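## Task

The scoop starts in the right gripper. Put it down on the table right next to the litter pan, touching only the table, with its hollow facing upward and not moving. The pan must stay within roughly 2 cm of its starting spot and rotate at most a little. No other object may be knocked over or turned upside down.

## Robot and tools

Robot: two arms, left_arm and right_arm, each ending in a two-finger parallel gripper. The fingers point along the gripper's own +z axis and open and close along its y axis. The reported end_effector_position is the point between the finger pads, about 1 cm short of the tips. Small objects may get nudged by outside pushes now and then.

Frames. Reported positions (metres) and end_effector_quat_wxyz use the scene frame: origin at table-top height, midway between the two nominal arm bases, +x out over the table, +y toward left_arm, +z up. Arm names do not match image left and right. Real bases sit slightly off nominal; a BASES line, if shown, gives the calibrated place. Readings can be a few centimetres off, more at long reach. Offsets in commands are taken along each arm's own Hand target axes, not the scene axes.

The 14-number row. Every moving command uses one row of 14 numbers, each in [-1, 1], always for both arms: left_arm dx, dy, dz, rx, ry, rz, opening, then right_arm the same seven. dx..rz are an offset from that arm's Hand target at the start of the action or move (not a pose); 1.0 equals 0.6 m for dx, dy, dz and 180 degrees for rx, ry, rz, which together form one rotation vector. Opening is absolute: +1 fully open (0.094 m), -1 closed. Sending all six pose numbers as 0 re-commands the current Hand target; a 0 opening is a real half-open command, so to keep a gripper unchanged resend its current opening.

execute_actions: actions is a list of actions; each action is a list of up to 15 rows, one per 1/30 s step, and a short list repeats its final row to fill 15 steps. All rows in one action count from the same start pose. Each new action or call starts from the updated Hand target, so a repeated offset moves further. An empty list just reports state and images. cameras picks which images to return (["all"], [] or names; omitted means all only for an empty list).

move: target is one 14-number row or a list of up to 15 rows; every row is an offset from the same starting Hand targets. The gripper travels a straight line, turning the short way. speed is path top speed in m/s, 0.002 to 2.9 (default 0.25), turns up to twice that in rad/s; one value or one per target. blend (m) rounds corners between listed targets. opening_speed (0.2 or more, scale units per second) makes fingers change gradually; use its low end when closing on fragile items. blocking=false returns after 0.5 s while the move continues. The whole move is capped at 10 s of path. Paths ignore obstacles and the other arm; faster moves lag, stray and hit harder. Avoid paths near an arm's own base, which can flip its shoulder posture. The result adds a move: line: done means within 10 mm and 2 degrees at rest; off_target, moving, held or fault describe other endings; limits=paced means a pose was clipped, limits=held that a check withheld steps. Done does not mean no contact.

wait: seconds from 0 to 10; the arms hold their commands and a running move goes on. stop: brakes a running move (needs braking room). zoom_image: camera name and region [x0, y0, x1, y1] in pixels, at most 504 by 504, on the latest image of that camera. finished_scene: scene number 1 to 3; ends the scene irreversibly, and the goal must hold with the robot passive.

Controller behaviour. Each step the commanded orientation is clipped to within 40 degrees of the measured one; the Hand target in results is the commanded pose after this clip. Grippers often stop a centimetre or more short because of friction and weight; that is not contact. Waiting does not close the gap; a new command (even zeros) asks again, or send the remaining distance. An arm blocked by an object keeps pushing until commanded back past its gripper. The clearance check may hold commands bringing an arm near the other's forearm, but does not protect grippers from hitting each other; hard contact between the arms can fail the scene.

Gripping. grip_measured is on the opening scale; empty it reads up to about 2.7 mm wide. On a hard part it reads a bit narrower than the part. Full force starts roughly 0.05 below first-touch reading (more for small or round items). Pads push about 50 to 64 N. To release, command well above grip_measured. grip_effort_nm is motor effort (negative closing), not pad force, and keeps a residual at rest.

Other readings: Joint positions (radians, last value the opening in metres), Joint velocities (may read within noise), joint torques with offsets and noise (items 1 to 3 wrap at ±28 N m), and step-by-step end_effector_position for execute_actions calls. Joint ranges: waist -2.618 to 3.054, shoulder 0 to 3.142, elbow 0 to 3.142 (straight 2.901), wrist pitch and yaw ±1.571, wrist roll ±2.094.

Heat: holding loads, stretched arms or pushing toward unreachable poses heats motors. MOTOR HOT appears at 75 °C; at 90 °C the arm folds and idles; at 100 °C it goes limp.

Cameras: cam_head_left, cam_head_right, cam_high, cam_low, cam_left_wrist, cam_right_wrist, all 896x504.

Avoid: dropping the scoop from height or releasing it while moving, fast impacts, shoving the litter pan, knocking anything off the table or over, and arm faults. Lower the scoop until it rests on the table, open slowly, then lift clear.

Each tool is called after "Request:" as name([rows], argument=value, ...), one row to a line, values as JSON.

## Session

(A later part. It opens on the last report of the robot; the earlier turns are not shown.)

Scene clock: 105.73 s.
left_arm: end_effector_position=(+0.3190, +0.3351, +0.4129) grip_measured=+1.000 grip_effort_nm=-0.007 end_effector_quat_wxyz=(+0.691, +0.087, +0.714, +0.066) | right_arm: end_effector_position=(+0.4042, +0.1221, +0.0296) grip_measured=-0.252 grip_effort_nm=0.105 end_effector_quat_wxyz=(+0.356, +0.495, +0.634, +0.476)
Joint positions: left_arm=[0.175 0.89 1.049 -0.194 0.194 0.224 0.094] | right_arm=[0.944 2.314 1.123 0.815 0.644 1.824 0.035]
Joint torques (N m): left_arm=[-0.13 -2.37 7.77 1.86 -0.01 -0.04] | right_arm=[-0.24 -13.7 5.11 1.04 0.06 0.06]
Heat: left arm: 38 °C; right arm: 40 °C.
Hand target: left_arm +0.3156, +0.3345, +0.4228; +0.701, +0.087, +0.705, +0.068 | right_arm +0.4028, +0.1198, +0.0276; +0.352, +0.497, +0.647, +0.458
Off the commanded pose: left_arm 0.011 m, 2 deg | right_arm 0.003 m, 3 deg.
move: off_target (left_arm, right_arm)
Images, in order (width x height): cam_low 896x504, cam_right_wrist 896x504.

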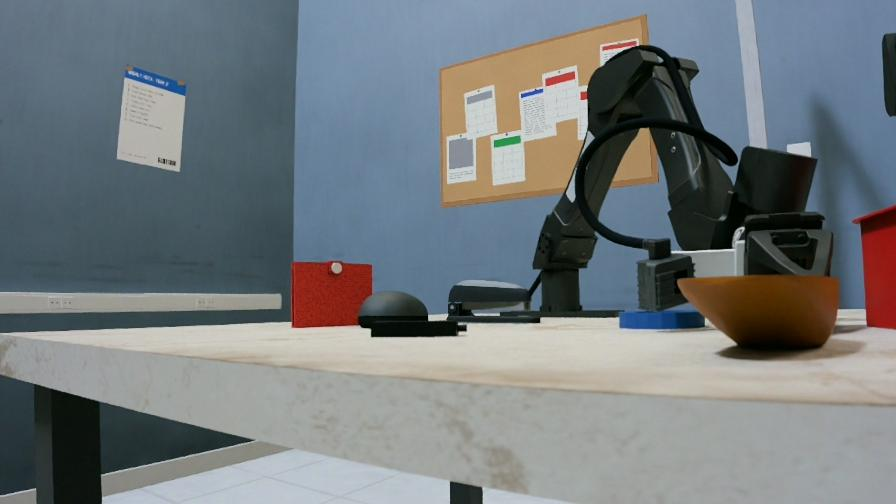

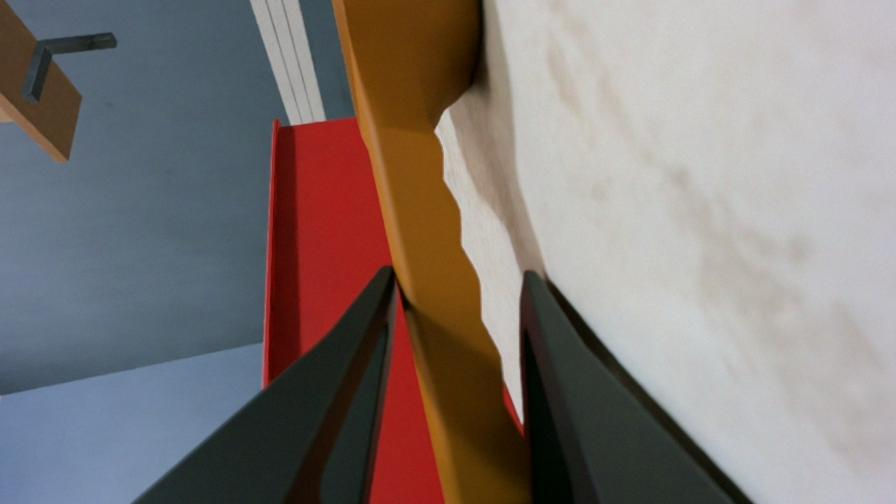

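Request:
move([
  [0,0,0,0,0,0,1,0,0.005,-0.002,0,0,0,-0.12],
  [0,0,0,0,0,0,1,0.047,-0.0335,-0.176,0,0,0,-0.12],
], speed=0.05, opening_speed=0.3, cameras=["cam_low","cam_right_wrist","cam_head_left"])

Request:
zoom_image(camera="cam_low", region=[550, 180, 896, 380])

Request:
zoom_image(camera="cam_head_left", region=[380, 130, 640, 310])

Scene clock: 119.67 s.
left_arm: end_effector_position=(+0.3190, +0.3351, +0.4129) grip_measured=+1.000 grip_effort_nm=-0.007 end_effector_quat_wxyz=(+0.691, +0.087, +0.714, +0.066) | right_arm: end_effector_position=(+0.2949, +0.1227, +0.0299) grip_measured=-0.122 grip_effort_nm=0.110 end_effector_quat_wxyz=(+0.345, +0.498, +0.651, +0.457)
Joint positions: left_arm=[0.175 0.89 1.049 -0.194 0.194 0.224 0.094] | right_arm=[1.187 2.146 0.903 0.701 0.84 1.998 0.041]
Joint torques (N m): left_arm=[-0.06 -2.33 7.71 1.85 0 -0.02] | right_arm=[0.64 -14.02 3.89 1.37 0.48 -0.13]
Heat: left arm: 39 °C; right arm: 39 °C.
Hand target: left_arm +0.3156, +0.3345, +0.4228; +0.701, +0.087, +0.705, +0.068 | right_arm +0.2929, +0.1197, +0.0438; +0.352, +0.497, +0.647, +0.458
Off the commanded pose: left_arm 0.011 m, 2 deg | right_arm 0.014 m, 1 deg.
move: off_target (left_arm, right_arm)
Images, in order (width x height): cam_head_left 896x504, cam_low 896x504, cam_right_wrist 896x504.

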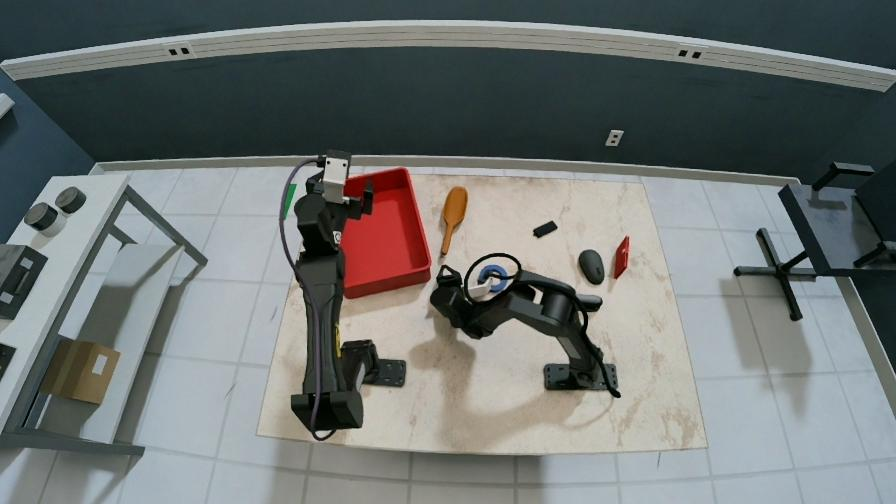

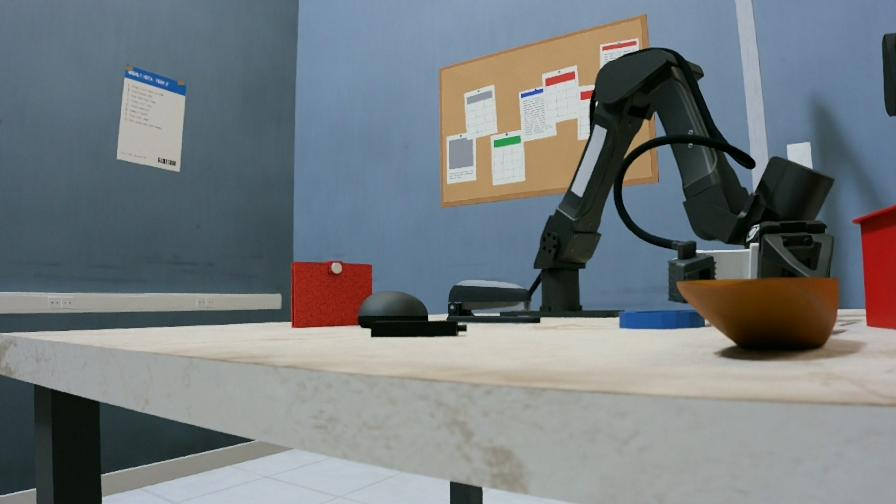

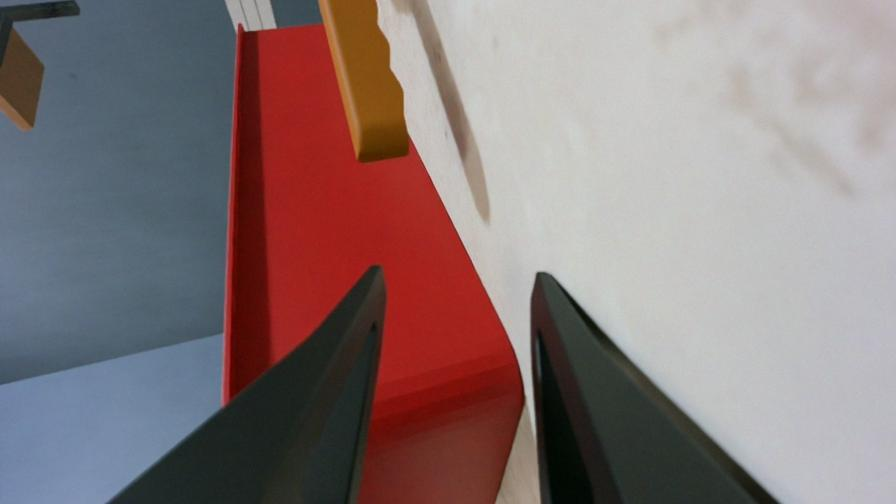

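Scaled by 1.457.

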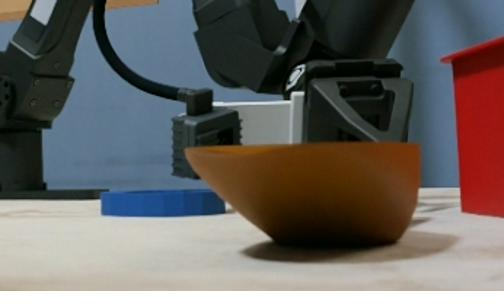

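Scaled by 1.938.

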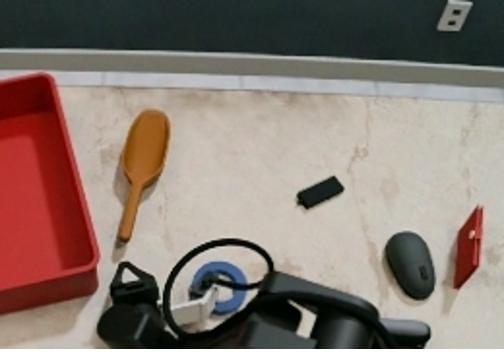

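Request:
move(target=[0,0,0,0,0,0,1,0,0.2,-0.07,0,0,0,-0.12], speed=0.15, cameras=["cam_low","cam_head_left","cam_high"])

Request:
zoom_image(camera="cam_head_left", region=[380, 150, 540, 310])

Request:
zoom_image(camera="cam_high", region=[330, 130, 500, 300])

Scene clock: 127.30 s.
left_arm: end_effector_position=(+0.3190, +0.3351, +0.4129) grip_measured=+1.000 grip_effort_nm=-0.007 end_effector_quat_wxyz=(+0.691, +0.087, +0.714, +0.066) | right_arm: end_effector_position=(+0.2928, +0.1176, +0.1456) grip_measured=-0.122 grip_effort_nm=0.095 end_effector_quat_wxyz=(+0.350, +0.495, +0.663, +0.439)
Joint positions: left_arm=[0.175 0.89 1.049 -0.194 0.194 0.224 0.094] | right_arm=[1.187 1.798 1.036 0.176 0.84 1.998 0.041]
Joint torques (N m): left_arm=[-0.06 -2.33 7.75 1.85 0 -0.05] | right_arm=[0.59 -11.99 8.65 1.51 0.5 -0.09]
Heat: left arm: 39 °C; right arm: 39 °C.
Hand target: left_arm +0.3156, +0.3345, +0.4228; +0.701, +0.087, +0.705, +0.068 | right_arm +0.2932, +0.1199, +0.1709; +0.352, +0.497, +0.647, +0.458
Off the commanded pose: left_arm 0.011 m, 2 deg | right_arm 0.025 m, 3 deg.
move: off_target (left_arm, right_arm)
Images, in order (width x height): cam_head_left 896x504, cam_high 896x504, cam_low 896x504.

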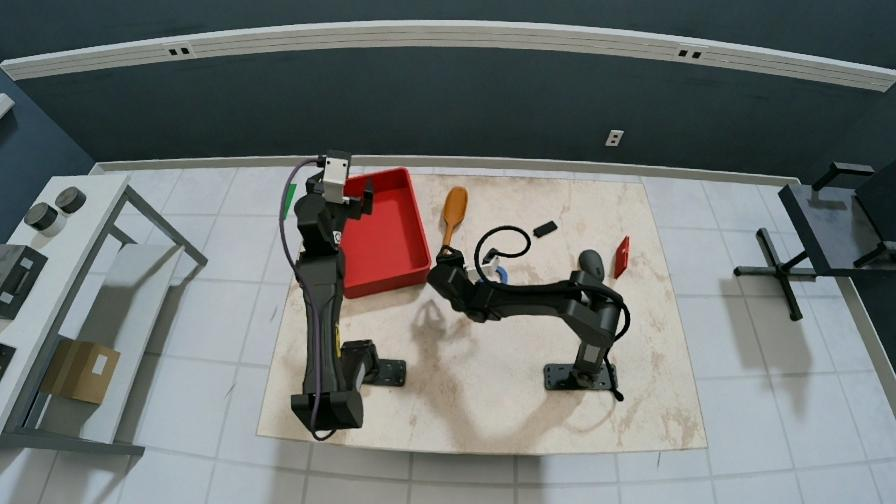

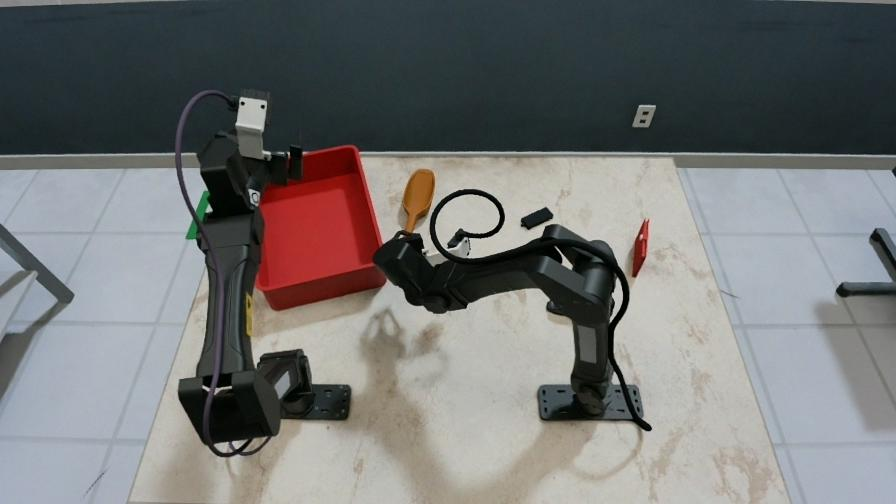

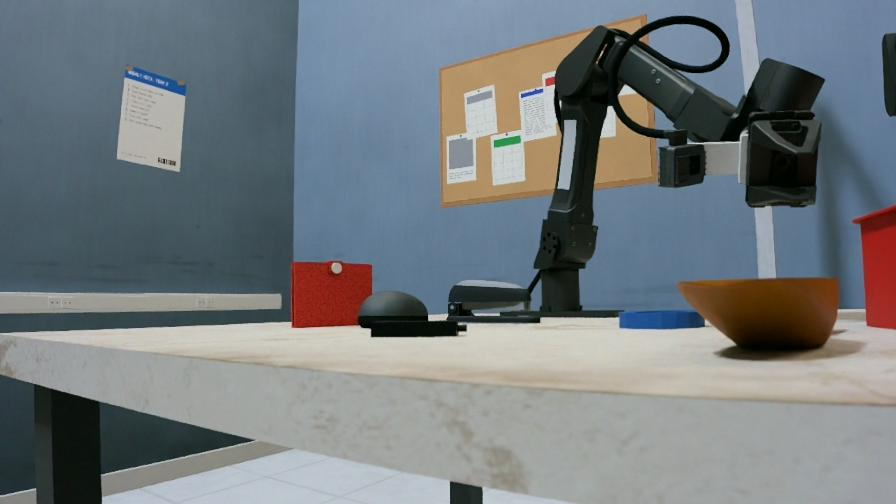

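Scaled by 3.150.

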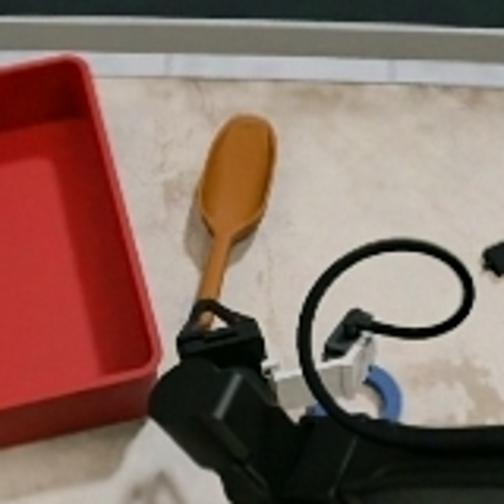

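Scaled by 2.965.

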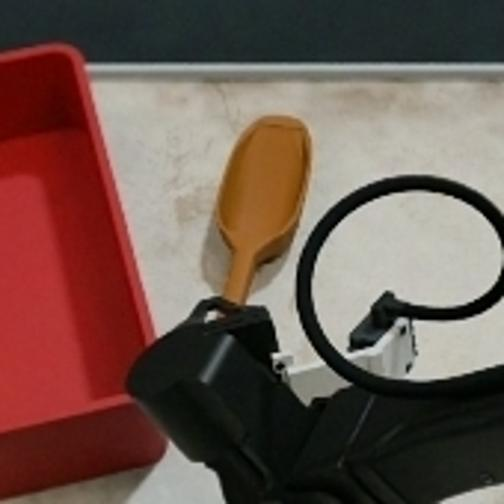

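Request:
move([
  [0,0,0,0,0,0,1,-0.32,0.067,0.292,0.289,0,0,-1],
], cameras=["cam_head_left"])

Request:
zoom_image(camera="cam_head_left", region=[380, 130, 640, 310])

Scene clock: 138.67 s.
left_arm: end_effector_position=(+0.3190, +0.3351, +0.4129) grip_measured=+1.000 grip_effort_nm=-0.007 end_effector_quat_wxyz=(+0.691, +0.087, +0.714, +0.066) | right_arm: end_effector_position=(+0.5135, -0.0229, +0.1569) grip_measured=-0.991 grip_effort_nm=-0.481 end_effector_quat_wxyz=(+0.119, +0.601, +0.771, +0.174)
Joint positions: left_arm=[0.175 0.89 1.049 -0.194 0.194 0.224 0.094] | right_arm=[0.441 2.571 2.836 -1.416 0.054 1.754 0]
Joint torques (N m): left_arm=[-0.08 -2.29 7.71 1.83 -0.01 -0.03] | right_arm=[0.55 -11.49 8.28 0.99 0.11 -0.13]
Heat: left arm: 39 °C; right arm: 39 °C.
Hand target: left_arm +0.3156, +0.3345, +0.4228; +0.701, +0.087, +0.705, +0.068 | right_arm +0.5152, -0.0198, +0.1508; +0.099, +0.602, +0.782, +0.127
Off the commanded pose: left_arm 0.011 m, 2 deg | right_arm 0.007 m, 6 deg.
elbow stopped short (right arm): the move would have taken joint 3 (elbow) straighter than the controller allows.
move: off_target (left_arm, right_arm)
Images, in order (width x height): cam_head_left 896x504.

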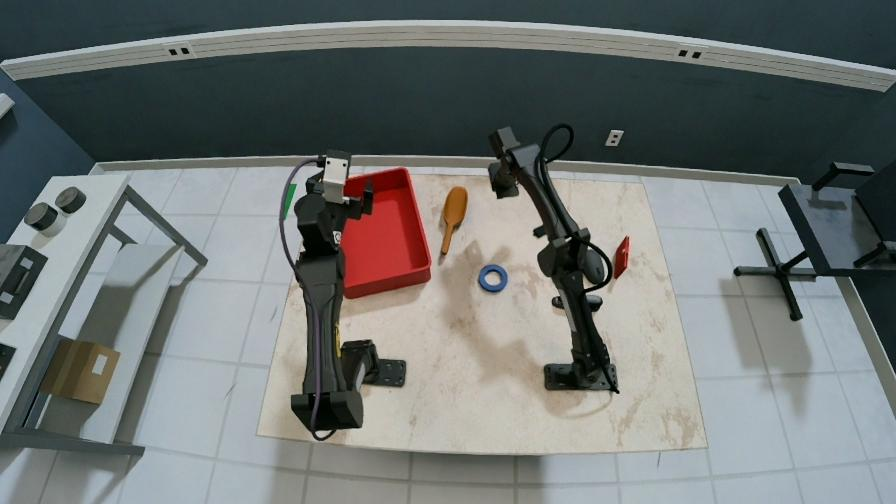

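Scaled by 1.938.

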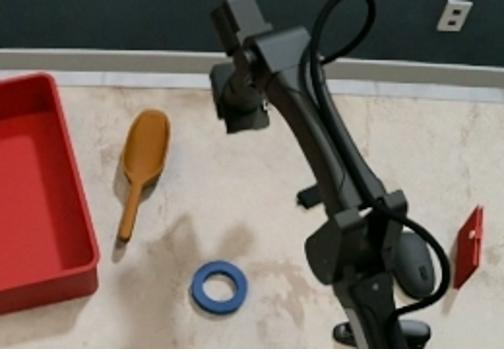

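Request:
move(target=[0,0,0,0,0,0,1,0,-0.063,0.18,0,0,0,-1], cameras=["cam_head_left","cam_high","cam_low"])

Request:
zoom_image(camera="cam_head_left", region=[380, 130, 640, 310])

Request:
zoom_image(camera="cam_low", region=[550, 180, 896, 380])

Scene clock: 143.80 s.
left_arm: end_effector_position=(+0.3190, +0.3351, +0.4129) grip_measured=+1.000 grip_effort_nm=-0.002 end_effector_quat_wxyz=(+0.691, +0.087, +0.714, +0.066) | right_arm: end_effector_position=(+0.5106, -0.0238, +0.0162) grip_measured=-0.991 grip_effort_nm=-0.486 end_effector_quat_wxyz=(+0.085, +0.607, +0.782, +0.111)
Joint positions: left_arm=[0.175 0.89 1.049 -0.194 0.194 0.224 0.094] | right_arm=[0.441 2.564 2.294 -1.024 0.052 1.753 0]
Joint torques (N m): left_arm=[-0.08 -2.36 7.73 1.84 0 -0.03] | right_arm=[0.62 -18.1 5.86 0.92 0.14 -0.08]
Heat: left arm: 39 °C; right arm: 38 °C.
Hand target: left_arm +0.3156, +0.3345, +0.4228; +0.701, +0.087, +0.705, +0.068 | right_arm +0.5138, -0.0203, +0.0365; +0.099, +0.602, +0.782, +0.128
Off the commanded pose: left_arm 0.011 m, 2 deg | right_arm 0.021 m, 3 deg.
move: off_target (left_arm, right_arm)
Images, in order (width x height): cam_head_left 896x504, cam_high 896x504, cam_low 896x504.

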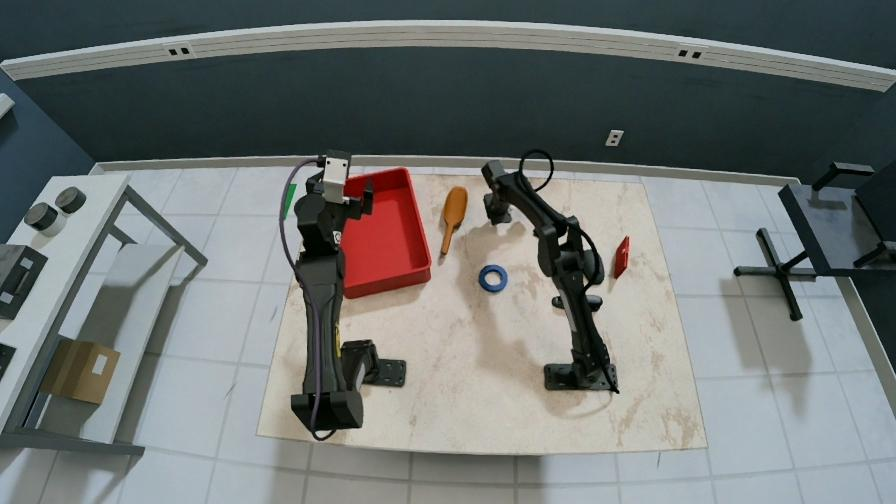

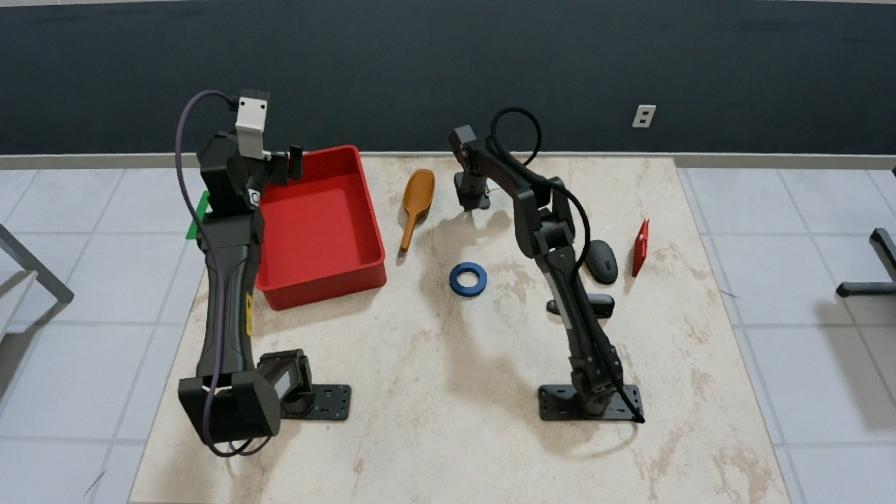

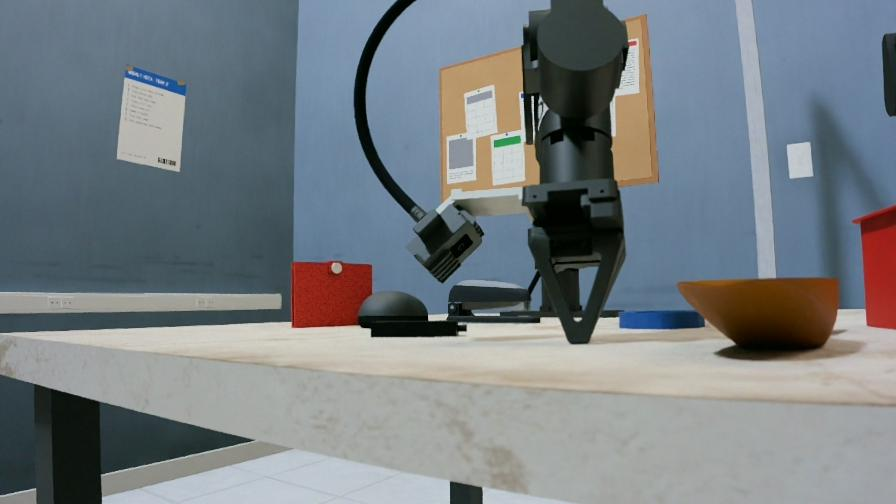

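Scaled by 1.938.

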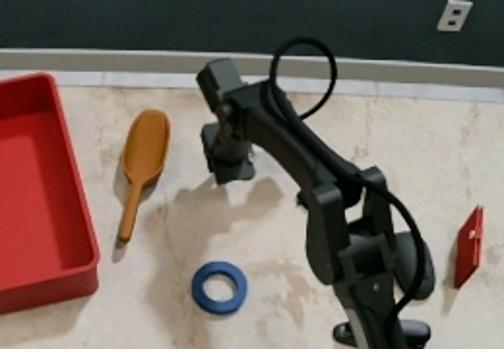

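Scaled by 1.457.

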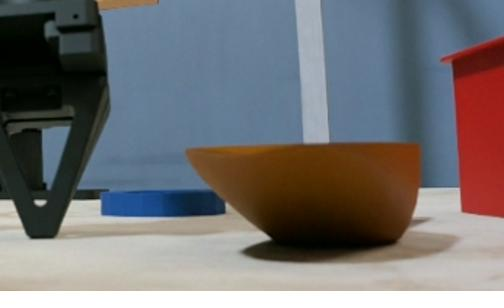

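Request:
move(target=[0,0,0,0,0,0,1,0.177,0.048,0.004,0,0,0,-1], speed=0.07, cameras=["cam_head_left","cam_low"])

Request:
zoom_image(camera="cam_head_left", region=[380, 130, 640, 310])

Request:
zoom_image(camera="cam_low", region=[550, 180, 896, 380])

Scene clock: 153.70 s.
left_arm: end_effector_position=(+0.3190, +0.3351, +0.4129) grip_measured=+1.000 grip_effort_nm=-0.002 end_effector_quat_wxyz=(+0.691, +0.087, +0.714, +0.066) | right_arm: end_effector_position=(+0.5081, +0.0869, +0.0483) grip_measured=-0.991 grip_effort_nm=-0.476 end_effector_quat_wxyz=(+0.107, +0.591, +0.778, +0.184)
Joint positions: left_arm=[0.175 0.89 1.049 -0.194 0.194 0.224 0.094] | right_arm=[0.619 2.802 2.835 -1.184 0.093 1.897 0]
Joint torques (N m): left_arm=[-0.09 -2.37 7.76 1.86 -0.02 -0.02] | right_arm=[0.4 -12.89 8.98 1.2 0.29 0.02]
Heat: left arm: 40 °C; right arm: 40 °C.
Hand target: left_arm +0.3156, +0.3345, +0.4228; +0.701, +0.087, +0.705, +0.068 | right_arm +0.5135, +0.0896, +0.0431; +0.099, +0.602, +0.782, +0.127
Off the commanded pose: left_arm 0.011 m, 2 deg | right_arm 0.008 m, 7 deg.
elbow stopped short (right arm): the move would have taken joint 3 (elbow) straighter than the controller allows.
move: off_target (left_arm, right_arm)
Images, in order (width x height): cam_head_left 896x504, cam_low 896x504.

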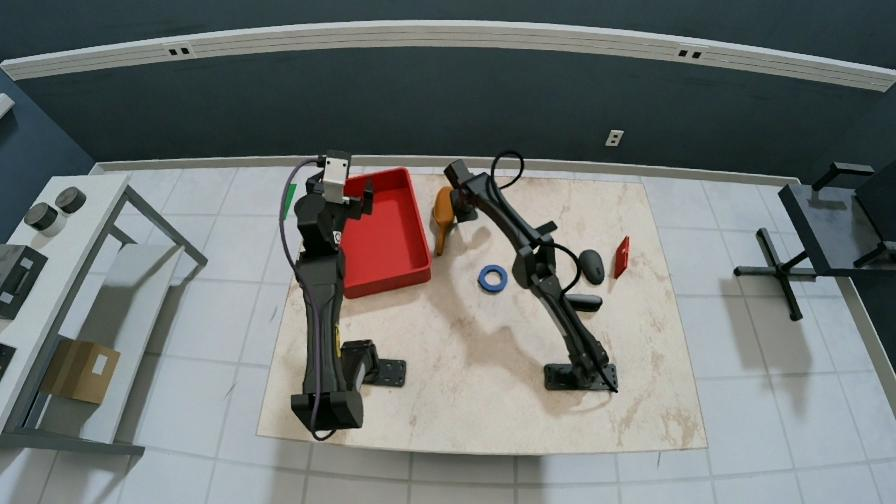

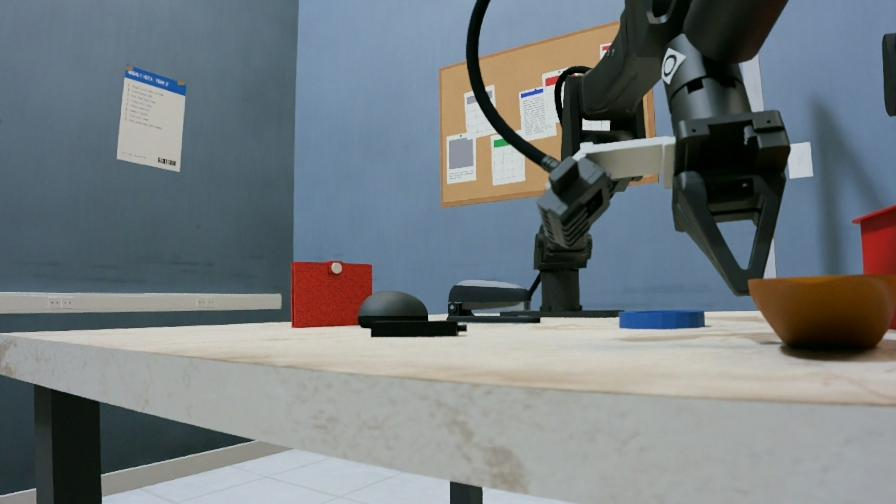

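Scaled by 1.938.

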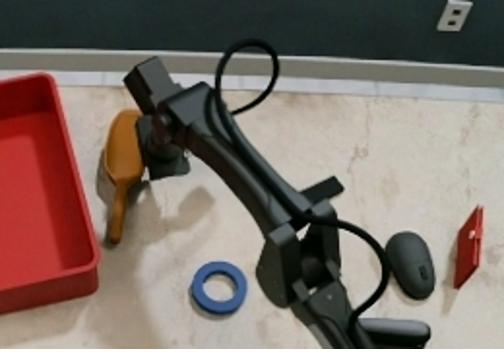

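Scaled by 1.457.

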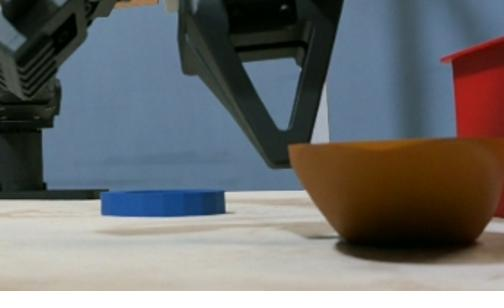

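Request:
move(target=[0,0,0,0,0,0,1,-0.11,-0.03,0,0,0,0,-1], speed=0.12, cameras=["cam_head_left","cam_low"])

Request:
zoom_image(camera="cam_head_left", region=[380, 130, 640, 310])

Scene clock: 158.10 s.
left_arm: end_effector_position=(+0.3190, +0.3351, +0.4129) grip_measured=+1.000 grip_effort_nm=-0.007 end_effector_quat_wxyz=(+0.691, +0.087, +0.714, +0.066) | right_arm: end_effector_position=(+0.5156, +0.0263, +0.0155) grip_measured=-0.991 grip_effort_nm=-0.481 end_effector_quat_wxyz=(+0.089, +0.605, +0.782, +0.122)
Joint positions: left_arm=[0.175 0.89 1.049 -0.194 0.194 0.224 0.094] | right_arm=[0.52 2.774 2.691 -1.191 0.069 1.826 0]
Joint torques (N m): left_arm=[-0.09 -2.35 7.73 1.83 0 -0.03] | right_arm=[-0.23 -19.85 5.03 0.64 0.2 -0.13]
Heat: left arm: 40 °C; right arm: 40 °C.
Hand target: left_arm +0.3156, +0.3345, +0.4228; +0.701, +0.087, +0.705, +0.068 | right_arm +0.5140, +0.0215, +0.0376; +0.099, +0.602, +0.782, +0.128
Off the commanded pose: left_arm 0.011 m, 2 deg | right_arm 0.023 m, 1 deg.
move: off_target (left_arm, right_arm)
Images, in order (width x height): cam_head_left 896x504, cam_low 896x504.

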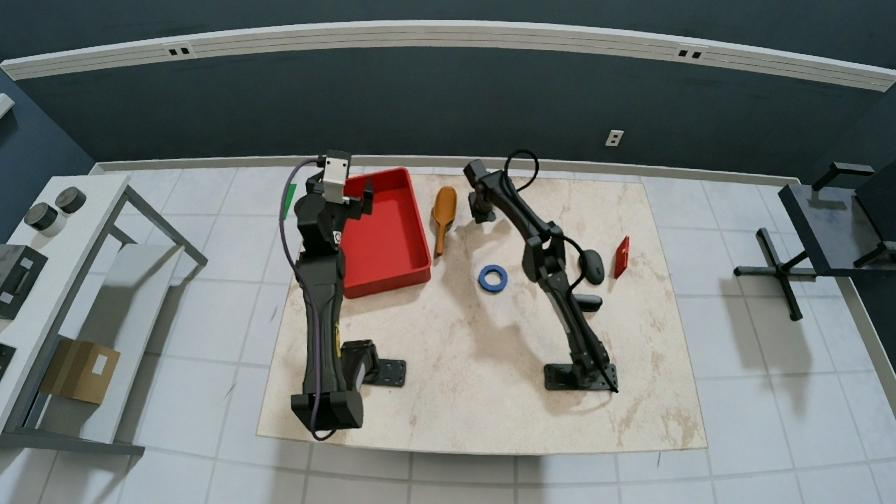

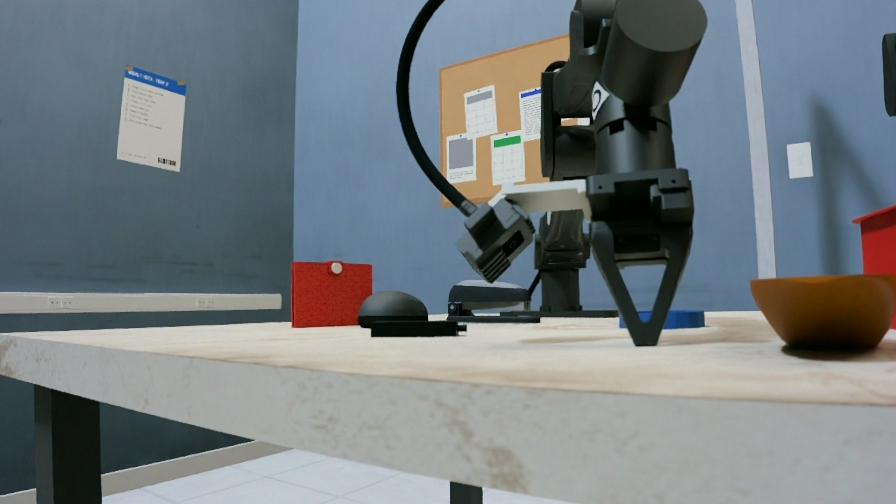

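Scaled by 1.938.

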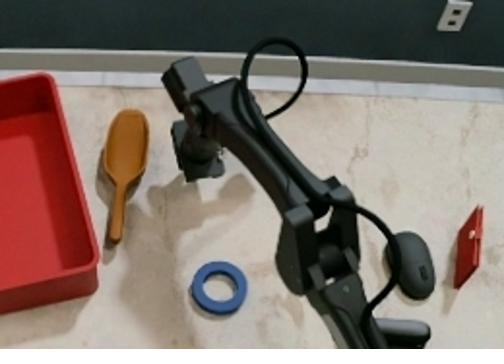

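Request:
finished_scene(scene=3)

The scene is finished: the task was done.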